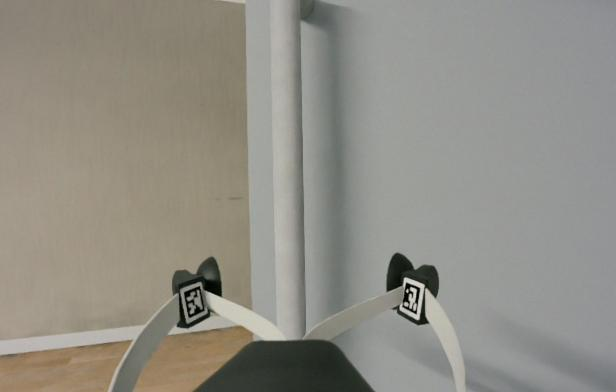

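Call:
move(blocking=false, r2={"base":{"strafe_m":0.015,"translate_m":0.085},"pace":"slow"})

Call:
wait(seconds=2)

Call:
move(blocking=false, r2={"joints":{"gripper_m":-0.03}})

Call:
wait(seconds=2, cameras=["r2_wrist_camera","r2_head_camera","r2_head_left_camera"])

Scene clock: 239.70 s.
move: r2 moving
r1: as last shown
r1.lidar_m: 0.27 0.25 - 0.25 0.29 3.46 3.40 0.62 0.57 1.50 2.37 3.23
r1.servo_current: wrist_yaw_rad=59(59) wrist_pitch_rad=39(52) wrist_roll_rad=59(59) gripper_m=46(46)
r1.contact_limits: translate_m 0.7
r1.wrist_depth_mm: 145 167 - - - - - / 150 173 1537 - - - - / 143 168 - - - - - / - 173 - - - - - / 146 173 - - - - - / 145 167 190 203 1756 1661 1661 / 145 163 187 183 156 1160 1182
r2.base_odometry: x=-2.059 y=-2.629 heading=-0.918
r2.turned_by_wheels: +0.000
r2.turned_by_imu: +0.001
r2.base_tilt: forward=-0.7 right=+0.1
r2.lidar_m: 0.59 2.94 3.22 1.04 4.70 2.31 1.83 1.80 1.40 1.10 0.82 0.68
r2.base_status: translate_m moving; strafe_m moving
r2.joint_positions: lift_m=+0.850 arm_m=+0.000 wrist_yaw_rad=+0.003 wrist_pitch_rad=+0.002 wrist_roll_rad=+0.000 gripper_m=+0.100
r2.joint_status: not commanded
r2.measured_speeds: translate_m=+0.049 strafe_m=+0.009 rotate_rad=+0.003 lift_m=+0.000 arm_m=+0.000 wrist_yaw_rad=+0.000 wrist_pitch_rad=+0.000 wrist_roll_rad=+0.000
r2.motor_effort: lift_m=+21(21) arm_m=-4(4) wheel_0=+7(7) wheel_1=+6(8) wheel_2=-10(10)
r2.servo_current: wrist_yaw_rad=33(52) wrist_pitch_rad=39(46) wrist_roll_rad=46(52) gripper_m=52(52)
r2.hand_pose: x=+0.4595 y=-0.0867 z=+1.0275 quat_wxyz=(+1.000, +0.000, +0.001, +0.001) (m; r2's base frame)
r2.wrist_depth_mm: - - - 366 - 392 373 / - - - 366 - 392 377 / - - - 370 - 394 377 / - - - 370 - 399 379 / - - - 373 - 397 382 / - - 196 375 185 402 387 / - - - - - 397 387
pictures: none

Scene clock: 241.33 s.
earlier move: r2 done
r1.base_odometry: x=-0.936 y=+2.081 heading=+2.784
r1.turned_by_wheels: +0.000
r1.turned_by_imu: +0.000
r1.base_tilt: forward=-1.6 right=+1.3
r1.lidar_m: 0.27 0.25 - 0.25 0.32 3.46 3.38 0.56 0.58 1.50 2.37 3.22
r1.base_status: not commanded
r1.joint_positions: lift_m=+0.300 arm_m=+0.000 wrist_yaw_rad=-0.003 wrist_pitch_rad=+0.001 wrist_roll_rad=+0.000 gripper_m=+0.000
r1.joint_status: not commanded
r1.measured_speeds: all 0
r1.motor_effort: lift_m=+13(13) arm_m=+5(5) wheel_0=+3(4) wheel_1=+10(11) wheel_2=-7(7)
r1.servo_current: wrist_yaw_rad=52(78) wrist_pitch_rad=33(52) wrist_roll_rad=39(65) gripper_m=46(46)
r1.contact_limits: translate_m 0.7
r1.hand_pose: x=+0.4589 y=-0.0882 z=+0.4785 quat_wxyz=(+1.000, +0.000, +0.000, -0.001) (m; r1's base frame)
r1.wrist_depth_mm: 145 168 - - - - - / 150 173 1537 - - - - / 142 168 - - - - - / - 174 - - - - - / 146 173 - - - - - / 146 168 190 203 1756 1708 1618 / 145 162 187 183 155 1160 1138
r2.base_odometry: x=-2.005 y=-2.678 heading=-0.918
r2.turned_by_wheels: +0.000
r2.turned_by_imu: +0.000
r2.base_tilt: forward=-0.7 right=+0.0
r2.lidar_m: 0.53 2.88 3.14 1.04 1.08 2.38 1.92 1.86 1.36 1.09 0.72 0.61
r2.base_status: done
r2.joint_positions: lift_m=+0.850 arm_m=+0.000 wrist_yaw_rad=+0.003 wrist_pitch_rad=+0.002 wrist_roll_rad=+0.000 gripper_m=+0.100
r2.joint_status: not commanded
r2.measured_speeds: all 0
r2.motor_effort: lift_m=+21(21) arm_m=-4(4) wheel_0=+3(9) wheel_1=+3(8) wheel_2=-7(11)
r2.servo_current: wrist_yaw_rad=46(65) wrist_pitch_rad=39(46) wrist_roll_rad=39(59) gripper_m=52(59)
r2.hand_pose: x=+0.4595 y=-0.0867 z=+1.0275 quat_wxyz=(+1.000, +0.000, +0.001, +0.001) (m; r2's base frame)
r2.wrist_depth_mm: - - - 362 347 329 314 / - - - 362 349 330 317 / - - - 364 351 330 319 / - - - 366 355 336 320 / - - - 368 355 336 322 / - - 195 301 196 334 322 / - - - - 355 340 325
wait: 1.63 of 2 s (r2 has come to rest)
pictures: none

Scene clock: 241.83 s.
move: r2 moving
r1: as last shown
r1.lidar_m: 0.28 0.25 - 0.25 0.32 3.48 3.38 0.58 0.57 1.49 2.37 3.23
r1.motor_effort: lift_m=+13(13) arm_m=+5(5) wheel_0=+4(4) wheel_1=+11(11) wheel_2=-7(7)
r1.servo_current: wrist_yaw_rad=33(52) wrist_pitch_rad=39(46) wrist_roll_rad=52(52) gripper_m=46(46)
r1.contact_limits: translate_m 0.7
r1.wrist_depth_mm: 146 167 - - - - - / 150 173 1499 - - - - / 142 168 - - - - - / - 173 - - - - - / 146 173 - - - - - / 146 168 190 203 1708 1708 1661 / 145 163 187 183 156 1160 1182
r2.base_odometry: x=-2.005 y=-2.678 heading=-0.918
r2.turned_by_wheels: +0.000
r2.turned_by_imu: +0.000
r2.base_tilt: forward=-0.7 right=+0.1
r2.lidar_m: 0.54 2.86 3.15 1.04 1.09 2.39 1.89 1.86 1.38 1.06 0.71 0.60
r2.base_status: not commanded
r2.joint_positions: lift_m=+0.850 arm_m=+0.000 wrist_yaw_rad=+0.003 wrist_pitch_rad=+0.002 wrist_roll_rad=+0.000 gripper_m=+0.083
r2.joint_status: gripper_m moving
r2.measured_speeds: all 0
r2.motor_effort: lift_m=+21(21) arm_m=-4(4) wheel_0=+3(4) wheel_1=+3(4) wheel_2=-7(7)
r2.servo_current: wrist_yaw_rad=46(52) wrist_pitch_rad=39(46) wrist_roll_rad=46(59) gripper_m=98(104)
r2.hand_pose: x=+0.4595 y=-0.0867 z=+1.0275 quat_wxyz=(+1.000, +0.000, +0.001, +0.001) (m; r2's base frame)
r2.wrist_depth_mm: - - - 359 349 330 314 / - - - 362 351 329 317 / - - - 364 353 332 320 / - - - 368 357 334 320 / - - - 368 353 338 322 / - - 196 301 192 334 324 / - - - - 355 334 325
pictures: none

Scene clock: 243.33 s.
earlier move: r2 done
r1.base_odometry: x=-0.936 y=+2.081 heading=+2.784
r1.turned_by_wheels: +0.000
r1.turned_by_imu: +0.000
r1.base_tilt: forward=-1.6 right=+1.3
r1.lidar_m: 0.28 0.25 - 0.25 0.32 3.47 3.38 0.58 0.58 1.48 2.34 3.22
r1.base_status: not commanded
r1.joint_positions: lift_m=+0.300 arm_m=+0.000 wrist_yaw_rad=-0.003 wrist_pitch_rad=+0.001 wrist_roll_rad=+0.000 gripper_m=+0.000
r1.joint_status: not commanded
r1.measured_speeds: all 0
r1.motor_effort: lift_m=+13(13) arm_m=+5(5) wheel_0=+4(4) wheel_1=+10(11) wheel_2=-7(7)
r1.servo_current: wrist_yaw_rad=78(78) wrist_pitch_rad=39(52) wrist_roll_rad=52(65) gripper_m=39(52)
r1.contact_limits: translate_m 0.7
r1.hand_pose: x=+0.4589 y=-0.0882 z=+0.4785 quat_wxyz=(+1.000, +0.000, +0.000, -0.001) (m; r1's base frame)
r1.wrist_depth_mm: 146 167 - - - - - / 150 173 1537 - - - - / 142 168 - - - - - / - 173 - - - - - / 146 173 - - - - - / 146 168 190 203 1661 1661 1661 / 146 163 188 183 156 1182 1205
r2.base_odometry: x=-2.005 y=-2.678 heading=-0.918
r2.turned_by_wheels: +0.000
r2.turned_by_imu: +0.000
r2.base_tilt: forward=-0.7 right=+0.0
r2.lidar_m: 0.53 2.85 3.15 1.04 1.09 2.37 1.88 1.86 1.36 1.09 0.72 0.58
r2.base_status: not commanded
r2.joint_positions: lift_m=+0.850 arm_m=+0.000 wrist_yaw_rad=+0.003 wrist_pitch_rad=+0.002 wrist_roll_rad=+0.000 gripper_m=-0.029
r2.joint_status: all done
r2.measured_speeds: all 0
r2.motor_effort: lift_m=+21(21) arm_m=-4(4) wheel_0=+3(4) wheel_1=+4(4) wheel_2=-7(7)
r2.servo_current: wrist_yaw_rad=33(59) wrist_pitch_rad=39(52) wrist_roll_rad=59(65) gripper_m=104(182)
r2.hand_pose: x=+0.4595 y=-0.0867 z=+1.0275 quat_wxyz=(+1.000, +0.000, +0.001, +0.001) (m; r2's base frame)
r2.wrist_depth_mm: - - - 359 349 329 314 / - - - 364 349 330 317 / - - - 364 353 334 319 / - - - 366 355 334 320 / - - - 301 357 336 320 / - - 186 198 180 336 322 / - - - - 355 - 325
wait: 1.50 of 2 s (r2 has come to rest)
pictures: r2_head_camera, r2_head_left_camera, r2_wrist_camera
Images, in order (width x height): r2_head_camera 420x560, r2_head_left_camera 420x672, r2_wrist_camera 616x392.

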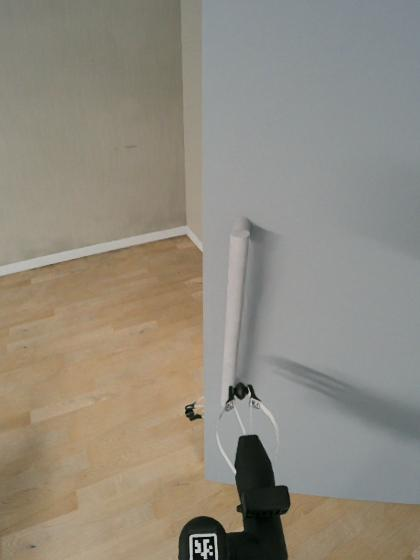

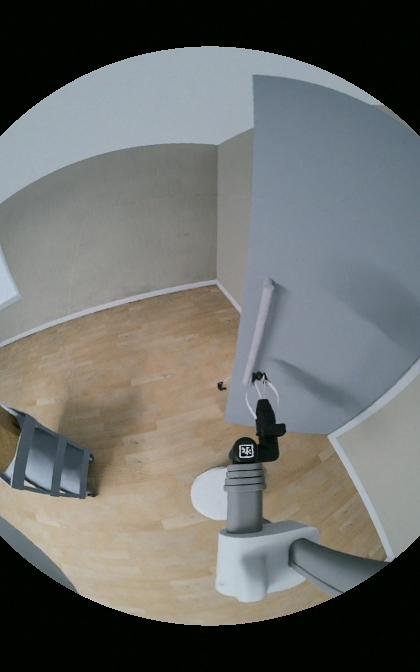

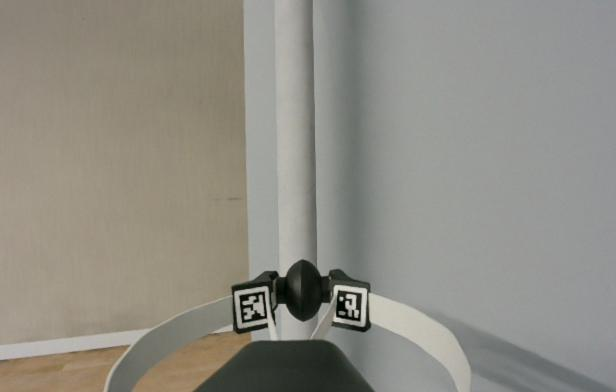

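Call:
move(blocking=false, r2={"joints":{"gripper_m":0.085}})

Call:
wait(seconds=1.5)

Call:
move(blocking=false, r2={"base":{"translate_m":0.08,"strafe_m":0.01},"pace":"slow","contact_limits":{"translate_m":0.2}})

Call:
wait(seconds=2)

Call:
move(blocking=false, r2={"joints":{"gripper_m":-0.03}})

Call:
wait(seconds=2, cameras=["r2_wrist_camera","r2_head_camera"])

Scene clock: 251.63 s.
move: r2 moving
r1: as last shown
r1.lidar_m: 0.28 0.25 - 0.25 0.32 3.46 3.39 0.59 0.58 1.48 2.37 3.20
r1.servo_current: wrist_yaw_rad=46(65) wrist_pitch_rad=39(46) wrist_roll_rad=26(59) gripper_m=46(46)
r1.contact_limits: translate_m 0.7
r1.wrist_depth_mm: 145 168 - - - - - / 150 173 1537 - - - - / 142 168 - - - - - / - 173 - - - - - / 146 173 - - - - - / 146 167 190 203 1708 1708 1661 / 145 163 187 184 155 1160 1182
r2.base_odometry: x=-2.005 y=-2.678 heading=-0.918
r2.turned_by_wheels: +0.000
r2.turned_by_imu: +0.000
r2.base_tilt: forward=-0.7 right=+0.1
r2.lidar_m: 0.51 2.86 3.14 1.02 1.07 2.37 1.90 1.86 1.36 1.07 0.73 0.58
r2.base_status: not commanded
r2.joint_positions: lift_m=+0.850 arm_m=+0.000 wrist_yaw_rad=+0.003 wrist_pitch_rad=+0.002 wrist_roll_rad=+0.000 gripper_m=-0.003
r2.joint_status: gripper_m moving
r2.measured_speeds: all 0
r2.motor_effort: lift_m=+21(21) arm_m=-4(4) wheel_0=+3(4) wheel_1=+4(4) wheel_2=-7(7)
r2.servo_current: wrist_yaw_rad=59(59) wrist_pitch_rad=39(46) wrist_roll_rad=39(52) gripper_m=78(117)
r2.hand_pose: x=+0.4595 y=-0.0867 z=+1.0275 quat_wxyz=(+1.000, +0.000, +0.001, +0.001) (m; r2's base frame)
r2.wrist_depth_mm: - - - 357 347 330 315 / - - - 364 349 329 317 / - - - 366 351 330 319 / - - - 366 355 334 320 / - - - 303 357 336 324 / - - 187 193 183 336 322 / - - - - 353 334 325
pictures: none

Scene clock: 252.97 s.
earlier move: r2 done
r1.base_odometry: x=-0.936 y=+2.081 heading=+2.784
r1.turned_by_wheels: +0.000
r1.turned_by_imu: +0.000
r1.base_tilt: forward=-1.6 right=+1.3
r1.lidar_m: 0.26 0.25 - 0.25 0.32 3.47 3.40 0.61 0.57 1.49 2.38 3.21
r1.base_status: not commanded
r1.joint_positions: lift_m=+0.300 arm_m=+0.000 wrist_yaw_rad=-0.003 wrist_pitch_rad=+0.001 wrist_roll_rad=+0.000 gripper_m=+0.000
r1.joint_status: not commanded
r1.measured_speeds: all 0
r1.motor_effort: lift_m=+13(13) arm_m=+5(5) wheel_0=+4(4) wheel_1=+10(11) wheel_2=-7(7)
r1.servo_current: wrist_yaw_rad=59(72) wrist_pitch_rad=39(46) wrist_roll_rad=52(72) gripper_m=46(52)
r1.contact_limits: translate_m 0.7
r1.hand_pose: x=+0.4589 y=-0.0882 z=+0.4785 quat_wxyz=(+1.000, +0.000, +0.000, -0.001) (m; r1's base frame)
r1.wrist_depth_mm: 146 168 - - - - - / 150 173 1499 - - - - / 143 168 - - - - - / - 174 - - - - - / 146 173 - - - - - / 146 167 190 203 1708 1618 1661 / 146 162 187 183 155 1138 1205
r2.base_odometry: x=-2.005 y=-2.678 heading=-0.918
r2.turned_by_wheels: +0.000
r2.turned_by_imu: +0.000
r2.base_tilt: forward=-0.6 right=+0.1
r2.lidar_m: 0.53 2.86 3.15 1.03 1.07 2.37 1.89 1.85 1.37 1.09 0.73 0.61
r2.base_status: not commanded
r2.joint_positions: lift_m=+0.850 arm_m=+0.000 wrist_yaw_rad=+0.003 wrist_pitch_rad=+0.002 wrist_roll_rad=+0.000 gripper_m=+0.085
r2.joint_status: all done
r2.measured_speeds: all 0
r2.motor_effort: lift_m=+21(21) arm_m=-4(4) wheel_0=+4(4) wheel_1=+3(4) wheel_2=-7(7)
r2.servo_current: wrist_yaw_rad=46(59) wrist_pitch_rad=46(46) wrist_roll_rad=46(59) gripper_m=46(117)
r2.hand_pose: x=+0.4595 y=-0.0867 z=+1.0275 quat_wxyz=(+1.000, +0.000, +0.001, +0.001) (m; r2's base frame)
r2.wrist_depth_mm: - - - 359 347 329 315 / - - - 364 349 329 315 / - - - 366 351 332 317 / - - - 368 355 332 320 / - - - 368 353 338 322 / - - 197 303 193 336 324 / - - - - 355 340 327
wait: 1.33 of 1.5 s (r2 has come to rest)
pictures: none

Scene clock: 253.47 s.
move: r2 moving
r1: as last shown
r1.lidar_m: 0.26 0.25 - 0.25 0.30 3.44 3.38 0.60 0.59 1.50 2.38 3.23
r1.servo_current: wrist_yaw_rad=39(65) wrist_pitch_rad=52(52) wrist_roll_rad=46(65) gripper_m=39(46)
r1.contact_limits: translate_m 0.7
r1.wrist_depth_mm: 146 167 - - - - - / 150 173 1499 - - - - / 142 168 - - - - - / - 174 - - - - - / 146 173 - - - - - / 146 168 190 203 1708 1661 1756 / 145 163 187 183 155 1160 1182
r2.base_odometry: x=-1.996 y=-2.687 heading=-0.918
r2.turned_by_wheels: +0.000
r2.turned_by_imu: +0.000
r2.base_tilt: forward=-0.7 right=+0.1
r2.lidar_m: 0.50 2.87 3.14 1.05 1.05 2.42 1.92 1.88 1.38 1.08 0.70 0.58
r2.base_status: translate_m moving; strafe_m moving
r2.joint_positions: lift_m=+0.850 arm_m=+0.000 wrist_yaw_rad=+0.003 wrist_pitch_rad=+0.002 wrist_roll_rad=+0.000 gripper_m=+0.085
r2.joint_status: not commanded
r2.measured_speeds: translate_m=+0.048 strafe_m=+0.006 rotate_rad=+0.000 lift_m=+0.000 arm_m=+0.000 wrist_yaw_rad=+0.000 wrist_pitch_rad=+0.000 wrist_roll_rad=+0.000
r2.motor_effort: lift_m=+21(21) arm_m=-4(4) wheel_0=+9(9) wheel_1=+4(7) wheel_2=-10(10)
r2.servo_current: wrist_yaw_rad=52(59) wrist_pitch_rad=33(46) wrist_roll_rad=39(46) gripper_m=52(52)
r2.contact_limits: translate_m 0.2
r2.hand_pose: x=+0.4595 y=-0.0867 z=+1.0275 quat_wxyz=(+1.000, +0.000, +0.001, +0.001) (m; r2's base frame)
r2.wrist_depth_mm: - - - 349 340 320 306 / - - - 353 342 320 307 / - - - 355 342 324 307 / - - - 355 343 325 310 / - - - 357 343 327 314 / - - 196 291 192 327 315 / - - - - 345 327 315
pictures: none

Scene clock: 255.03 s.
earlier move: r2 done
r1.base_odometry: x=-0.936 y=+2.081 heading=+2.784
r1.turned_by_wheels: +0.000
r1.turned_by_imu: +0.000
r1.base_tilt: forward=-1.6 right=+1.3
r1.lidar_m: 0.26 0.25 - 0.25 0.30 3.47 3.40 0.61 0.58 1.49 2.36 3.21
r1.base_status: not commanded
r1.joint_positions: lift_m=+0.300 arm_m=+0.000 wrist_yaw_rad=-0.003 wrist_pitch_rad=+0.001 wrist_roll_rad=+0.000 gripper_m=+0.000
r1.joint_status: not commanded
r1.measured_speeds: all 0
r1.motor_effort: lift_m=+13(13) arm_m=+5(5) wheel_0=+4(4) wheel_1=+10(11) wheel_2=-7(7)
r1.servo_current: wrist_yaw_rad=59(65) wrist_pitch_rad=39(52) wrist_roll_rad=65(65) gripper_m=39(46)
r1.contact_limits: translate_m 0.7
r1.hand_pose: x=+0.4589 y=-0.0882 z=+0.4785 quat_wxyz=(+1.000, +0.000, +0.000, -0.001) (m; r1's base frame)
r1.wrist_depth_mm: 145 167 - - - - - / 150 173 1537 - - - - / 142 168 - - - - - / - 173 - - - - - / 146 173 - - - - - / 146 168 190 203 1708 1708 1661 / 145 162 187 183 156 1138 1205
r2.base_odometry: x=-1.949 y=-2.736 heading=-0.918
r2.turned_by_wheels: +0.000
r2.turned_by_imu: +0.000
r2.base_tilt: forward=-0.7 right=+0.1
r2.lidar_m: 0.45 2.79 3.07 1.04 1.07 2.51 1.99 1.95 1.36 1.04 0.63 0.50
r2.base_status: done
r2.joint_positions: lift_m=+0.850 arm_m=+0.000 wrist_yaw_rad=+0.003 wrist_pitch_rad=+0.002 wrist_roll_rad=+0.000 gripper_m=+0.085
r2.joint_status: not commanded
r2.measured_speeds: all 0
r2.motor_effort: lift_m=+21(21) arm_m=-4(4) wheel_0=+5(9) wheel_1=+5(8) wheel_2=-7(11)
r2.servo_current: wrist_yaw_rad=46(59) wrist_pitch_rad=33(46) wrist_roll_rad=46(65) gripper_m=46(59)
r2.contact_limits: translate_m 0.2
r2.hand_pose: x=+0.4595 y=-0.0867 z=+1.0275 quat_wxyz=(+1.000, +0.000, +0.001, +0.001) (m; r2's base frame)
r2.wrist_depth_mm: - - - 217 274 260 250 / - - - 218 277 263 252 / - - - 220 281 264 253 / - - - 220 286 266 254 / - - - 224 282 266 255 / - - 196 220 193 266 257 / - - - - 283 266 256
wait: 1.57 of 2 s (r2 has come to rest)
pictures: none

Scene clock: 255.53 s.
move: r2 moving
r1: as last shown
r1.lidar_m: 0.29 0.25 - 0.25 0.31 3.46 3.41 0.60 0.58 1.48 2.37 3.21
r1.motor_effort: lift_m=+13(13) arm_m=+5(5) wheel_0=+3(4) wheel_1=+10(11) wheel_2=-7(7)
r1.servo_current: wrist_yaw_rad=46(52) wrist_pitch_rad=39(46) wrist_roll_rad=59(59) gripper_m=39(46)
r1.contact_limits: translate_m 0.7
r1.wrist_depth_mm: 145 167 - - - - - / 150 173 1499 - - - - / 142 168 - - - - - / - 174 - - - - - / 146 172 - - - - - / 146 168 190 204 1708 1708 1661 / 146 163 187 183 156 1138 1205
r2.base_odometry: x=-1.949 y=-2.736 heading=-0.918
r2.turned_by_wheels: +0.000
r2.turned_by_imu: +0.000
r2.base_tilt: forward=-0.7 right=+0.0
r2.lidar_m: 0.44 2.79 3.05 1.03 1.07 2.52 1.97 1.95 1.34 1.06 0.64 0.52
r2.base_status: not commanded
r2.joint_positions: lift_m=+0.850 arm_m=+0.000 wrist_yaw_rad=+0.003 wrist_pitch_rad=+0.002 wrist_roll_rad=+0.000 gripper_m=+0.067
r2.joint_status: gripper_m moving
r2.measured_speeds: all 0
r2.motor_effort: lift_m=+21(21) arm_m=-4(4) wheel_0=+5(5) wheel_1=+5(6) wheel_2=-7(7)
r2.servo_current: wrist_yaw_rad=52(52) wrist_pitch_rad=39(46) wrist_roll_rad=39(59) gripper_m=130(130)
r2.contact_limits: translate_m 0.2
r2.hand_pose: x=+0.4595 y=-0.0867 z=+1.0275 quat_wxyz=(+1.000, +0.000, +0.001, +0.001) (m; r2's base frame)
r2.wrist_depth_mm: - - - 217 276 260 249 / - - - 219 278 263 251 / - - - 220 278 264 252 / - - - 222 283 266 254 / - - - 223 281 267 256 / - - 193 220 195 267 257 / - - - - 283 264 256
pictures: none

Scene clock: 256.87 s.
earlier move: r2 done
r1.base_odometry: x=-0.936 y=+2.081 heading=+2.784
r1.turned_by_wheels: +0.000
r1.turned_by_imu: +0.000
r1.base_tilt: forward=-1.6 right=+1.3
r1.lidar_m: 0.28 0.25 - 0.25 0.29 3.47 3.37 0.61 0.58 1.53 2.37 3.18
r1.base_status: not commanded
r1.joint_positions: lift_m=+0.300 arm_m=+0.000 wrist_yaw_rad=-0.003 wrist_pitch_rad=+0.001 wrist_roll_rad=+0.000 gripper_m=+0.000
r1.joint_status: not commanded
r1.measured_speeds: all 0
r1.motor_effort: lift_m=+13(13) arm_m=+5(5) wheel_0=+4(4) wheel_1=+9(11) wheel_2=-7(7)
r1.servo_current: wrist_yaw_rad=59(65) wrist_pitch_rad=46(52) wrist_roll_rad=39(65) gripper_m=39(46)
r1.contact_limits: translate_m 0.7
r1.hand_pose: x=+0.4589 y=-0.0882 z=+0.4785 quat_wxyz=(+1.000, +0.000, +0.000, -0.001) (m; r1's base frame)
r1.wrist_depth_mm: 146 167 - - - - - / 150 173 1537 - - - - / 143 168 - - - - - / - 174 - - - - - / 146 174 - - - - - / 146 168 191 203 1708 1708 1661 / 145 162 187 183 155 1138 1205
r2.base_odometry: x=-1.949 y=-2.736 heading=-0.918
r2.turned_by_wheels: +0.000
r2.turned_by_imu: +0.000
r2.base_tilt: forward=-0.6 right=+0.1
r2.lidar_m: 0.44 2.77 3.05 1.02 1.07 2.54 1.97 1.95 1.34 1.08 0.64 0.53
r2.base_status: not commanded
r2.joint_positions: lift_m=+0.850 arm_m=+0.000 wrist_yaw_rad=+0.003 wrist_pitch_rad=+0.002 wrist_roll_rad=+0.000 gripper_m=-0.028
r2.joint_status: all done
r2.measured_speeds: all 0
r2.motor_effort: lift_m=+21(21) arm_m=-4(4) wheel_0=+4(5) wheel_1=+5(6) wheel_2=-6(7)
r2.servo_current: wrist_yaw_rad=46(59) wrist_pitch_rad=39(46) wrist_roll_rad=39(59) gripper_m=156(338)
r2.contact_limits: translate_m 0.2
r2.hand_pose: x=+0.4595 y=-0.0867 z=+1.0275 quat_wxyz=(+1.000, +0.000, +0.001, +0.001) (m; r2's base frame)
r2.wrist_depth_mm: - - - 216 276 262 249 / - - - 217 276 262 250 / - - - 220 279 265 252 / - - - 221 282 265 254 / - - - 219 282 267 257 / - - 186 208 180 265 256 / - - - - 282 265 256
wait: 1.33 of 2 s (r2 has come to rest)
pictures: r2_head_camera, r2_wrist_camera
Images, in order (width x height): r2_head_camera 420x560, r2_wrist_camera 616x392.

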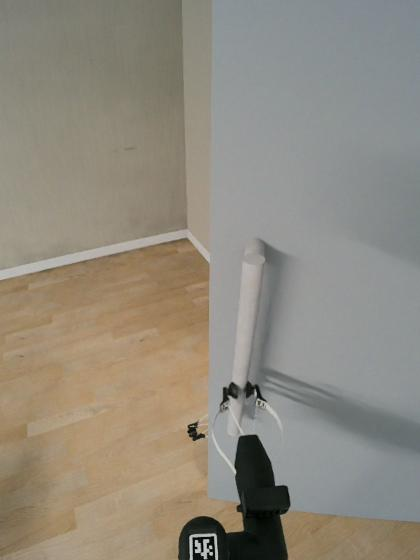

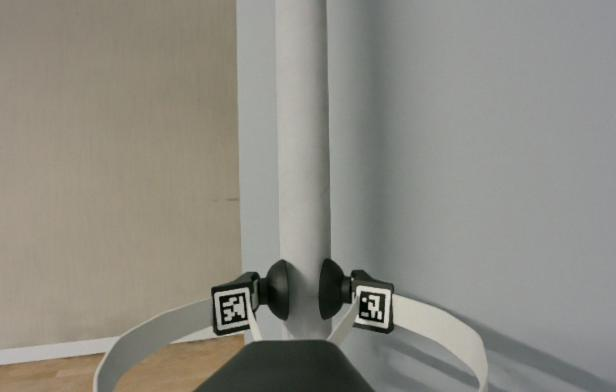

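Call:
move(blocking=false, r2={"base":{"translate_m":-0.27,"strafe_m":0.04},"pace":"slow","contact_limits":{"translate_m":0.6,"strafe_m":0.6}})

Call:
wait(seconds=3.5, cameras=["r2_wrist_camera","r2_head_camera"])

r2: "contact_limits": translate_m and strafe_m are given together and make one move, which takes one limit: state it under one of them only
Scene clock: 270.13 s.
r1.base_odometry: x=-0.936 y=+2.081 heading=+2.784
r1.turned_by_wheels: +0.000
r1.turned_by_imu: +0.000
r1.base_tilt: forward=-1.6 right=+1.3
r1.lidar_m: 0.28 0.25 - 0.25 0.33 3.44 3.38 0.59 0.58 1.50 2.37 3.20
r1.base_status: not commanded
r1.joint_positions: lift_m=+0.300 arm_m=+0.000 wrist_yaw_rad=-0.003 wrist_pitch_rad=+0.001 wrist_roll_rad=+0.000 gripper_m=+0.000
r1.joint_status: not commanded
r1.measured_speeds: all 0
r1.motor_effort: lift_m=+13(13) arm_m=+5(5) wheel_0=+3(4) wheel_1=+9(11) wheel_2=-7(7)
r1.servo_current: wrist_yaw_rad=52(65) wrist_pitch_rad=39(52) wrist_roll_rad=39(65) gripper_m=46(46)
r1.contact_limits: translate_m 0.7
r1.hand_pose: x=+0.4589 y=-0.0882 z=+0.4785 quat_wxyz=(+1.000, +0.000, +0.000, -0.001) (m; r1's base frame)
r1.wrist_depth_mm: 146 167 - - - - - / 150 173 1464 - - - - / 143 168 - - - - - / - 173 - - - - - / 146 174 - - - - - / 146 168 190 204 1708 1756 1661 / 146 163 187 183 156 1160 1182
r2.base_odometry: x=-1.949 y=-2.736 heading=-0.918
r2.turned_by_wheels: +0.000
r2.turned_by_imu: +0.000
r2.base_tilt: forward=-0.7 right=+0.1
r2.lidar_m: 0.42 2.80 3.05 1.02 1.05 2.50 1.97 1.93 1.35 1.06 0.63 0.54
r2.base_status: not commanded
r2.joint_positions: lift_m=+0.850 arm_m=+0.000 wrist_yaw_rad=+0.003 wrist_pitch_rad=+0.002 wrist_roll_rad=+0.000 gripper_m=-0.028
r2.joint_status: all done
r2.measured_speeds: all 0
r2.motor_effort: lift_m=+21(21) arm_m=-4(4) wheel_0=+5(5) wheel_1=+5(6) wheel_2=-6(7)
r2.servo_current: wrist_yaw_rad=39(59) wrist_pitch_rad=39(46) wrist_roll_rad=52(59) gripper_m=156(338)
r2.contact_limits: translate_m 0.2
r2.hand_pose: x=+0.4595 y=-0.0867 z=+1.0275 quat_wxyz=(+1.000, +0.000, +0.001, +0.001) (m; r2's base frame)
r2.wrist_depth_mm: - - - 216 274 260 249 / - - - 217 278 263 251 / - - - 220 279 264 250 / - - - 220 281 265 254 / - - - 220 282 266 255 / - - 185 209 179 266 256 / - - - - 281 265 256
pictures: none

not run: a call was refused earlier in this reply.

Call:
move(blocking=false, r2={"base":{"translate_m":-0.27,"strafe_m":0.04},"pace":"slow","contact_limits":{"translate_m":0.6}})

Call:
wait(seconds=3.5, cameras=["r2_wrist_camera","r2_head_camera"])

Scene clock: 274.50 s.
move: r2 moving
r1.base_odometry: x=-0.936 y=+2.081 heading=+2.784
r1.turned_by_wheels: +0.000
r1.turned_by_imu: +0.000
r1.base_tilt: forward=-1.6 right=+1.2
r1.lidar_m: 0.25 0.25 - 0.25 0.31 3.46 3.37 0.58 0.55 1.50 2.38 3.20
r1.base_status: not commanded
r1.joint_positions: lift_m=+0.300 arm_m=+0.000 wrist_yaw_rad=-0.003 wrist_pitch_rad=+0.001 wrist_roll_rad=+0.000 gripper_m=+0.000
r1.joint_status: not commanded
r1.measured_speeds: translate_m=-0.002 strafe_m=-0.002 rotate_rad=+0.002 lift_m=+0.000 arm_m=+0.000 wrist_yaw_rad=+0.000 wrist_pitch_rad=+0.000 wrist_roll_rad=+0.000
r1.motor_effort: lift_m=+13(13) arm_m=+5(5) wheel_0=+3(4) wheel_1=+11(11) wheel_2=-7(7)
r1.servo_current: wrist_yaw_rad=39(59) wrist_pitch_rad=39(46) wrist_roll_rad=33(59) gripper_m=39(52)
r1.contact_limits: translate_m 0.7
r1.hand_pose: x=+0.4589 y=-0.0882 z=+0.4785 quat_wxyz=(+1.000, +0.000, +0.000, -0.001) (m; r1's base frame)
r1.wrist_depth_mm: 145 167 - - - - - / 149 173 1499 - - - - / 143 168 - - - - - / - 174 - - - - - / 146 173 - - - - - / 146 167 190 203 1661 1708 1661 / 145 163 187 182 155 1182 1182
r2.base_odometry: x=-1.955 y=-2.725 heading=-0.918
r2.turned_by_wheels: -0.001
r2.turned_by_imu: +0.000
r2.base_tilt: forward=-0.8 right=+0.1
r2.lidar_m: 0.47 2.81 3.06 1.03 1.06 2.46 1.96 1.94 1.38 1.07 0.65 0.54
r2.base_status: translate_m moving; strafe_m moving
r2.joint_positions: lift_m=+0.850 arm_m=+0.000 wrist_yaw_rad=+0.000 wrist_pitch_rad=+0.002 wrist_roll_rad=+0.000 gripper_m=-0.029
r2.joint_status: not commanded
r2.measured_speeds: translate_m=-0.054 strafe_m=+0.008 rotate_rad=-0.010 lift_m=+0.000 arm_m=+0.000 wrist_yaw_rad=-0.033 wrist_pitch_rad=+0.000 wrist_roll_rad=+0.000
r2.motor_effort: lift_m=+21(21) arm_m=+1(4) wheel_0=-5(10) wheel_1=-5(6) wheel_2=+6(11)
r2.servo_current: wrist_yaw_rad=46(52) wrist_pitch_rad=46(46) wrist_roll_rad=52(59) gripper_m=111(163)
r2.contact_limits: translate_m 0.6
r2.hand_pose: x=+0.4592 y=-0.0875 z=+1.0275 quat_wxyz=(+1.000, +0.000, +0.001, +0.000) (m; r2's base frame)
r2.wrist_depth_mm: - - - 238 289 274 263 / - - - 237 291 276 264 / - - - 237 293 277 267 / - - - 238 294 278 268 / - - - 236 298 282 270 / - - 186 199 180 282 271 / - - - - 297 278 272
pictures: none

Scene clock: 278.00 s.
earlier move: r2 done
r1.base_odometry: x=-0.936 y=+2.081 heading=+2.783
r1.turned_by_wheels: +0.000
r1.turned_by_imu: +0.000
r1.base_tilt: forward=-1.6 right=+1.3
r1.lidar_m: 0.28 0.25 - 0.25 0.32 3.44 3.39 0.62 0.59 1.51 2.37 3.23
r1.base_status: not commanded
r1.joint_positions: lift_m=+0.300 arm_m=+0.000 wrist_yaw_rad=-0.003 wrist_pitch_rad=+0.001 wrist_roll_rad=+0.000 gripper_m=+0.000
r1.joint_status: not commanded
r1.measured_speeds: all 0
r1.motor_effort: lift_m=+13(13) arm_m=+5(5) wheel_0=+2(4) wheel_1=+11(11) wheel_2=-8(8)
r1.servo_current: wrist_yaw_rad=46(85) wrist_pitch_rad=46(52) wrist_roll_rad=39(65) gripper_m=39(52)
r1.contact_limits: translate_m 0.7
r1.hand_pose: x=+0.4589 y=-0.0882 z=+0.4785 quat_wxyz=(+1.000, +0.000, +0.000, -0.001) (m; r1's base frame)
r1.wrist_depth_mm: 145 167 - - - - - / 150 173 1499 - - - - / 143 168 - - - - - / - 173 - - - - - / 146 173 - - - - - / 146 167 190 203 1756 1708 1661 / 146 162 187 183 156 1160 1182
r2.base_odometry: x=-2.081 y=-2.497 heading=-0.918
r2.turned_by_wheels: +0.000
r2.turned_by_imu: +0.001
r2.base_tilt: forward=-0.7 right=+0.1
r2.lidar_m: 0.71 3.02 1.05 0.95 4.48 2.19 1.72 1.72 1.52 1.22 0.97 0.79
r2.base_status: done
r2.joint_positions: lift_m=+0.850 arm_m=+0.000 wrist_yaw_rad=+0.000 wrist_pitch_rad=+0.002 wrist_roll_rad=+0.000 gripper_m=-0.029
r2.joint_status: not commanded
r2.measured_speeds: all 0
r2.motor_effort: lift_m=+21(21) arm_m=+5(6) wheel_0=-3(11) wheel_1=-5(8) wheel_2=+6(11)
r2.servo_current: wrist_yaw_rad=39(59) wrist_pitch_rad=46(46) wrist_roll_rad=52(59) gripper_m=98(163)
r2.contact_limits: translate_m 0.6
r2.hand_pose: x=+0.4592 y=-0.0875 z=+1.0275 quat_wxyz=(+1.000, +0.000, +0.001, +0.000) (m; r2's base frame)
r2.wrist_depth_mm: - - - - - - - / - - - - - - - / - - - - - - - / - - - - - - - / - - - 585 - - - / - - 186 199 170 - - / - - - - - - -
wait: 3.50 s; at rest by 3.47 s
pictures: r2_head_camera, r2_wrist_camera
Images, in order (width x height): r2_head_camera 420x560, r2_wrist_camera 616x392.

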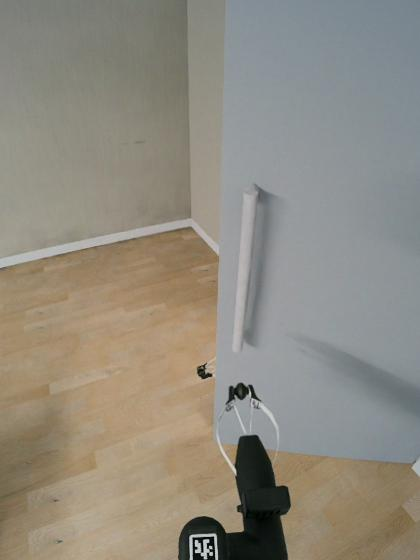

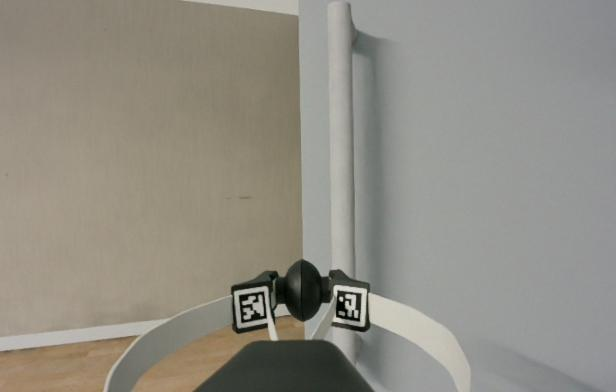

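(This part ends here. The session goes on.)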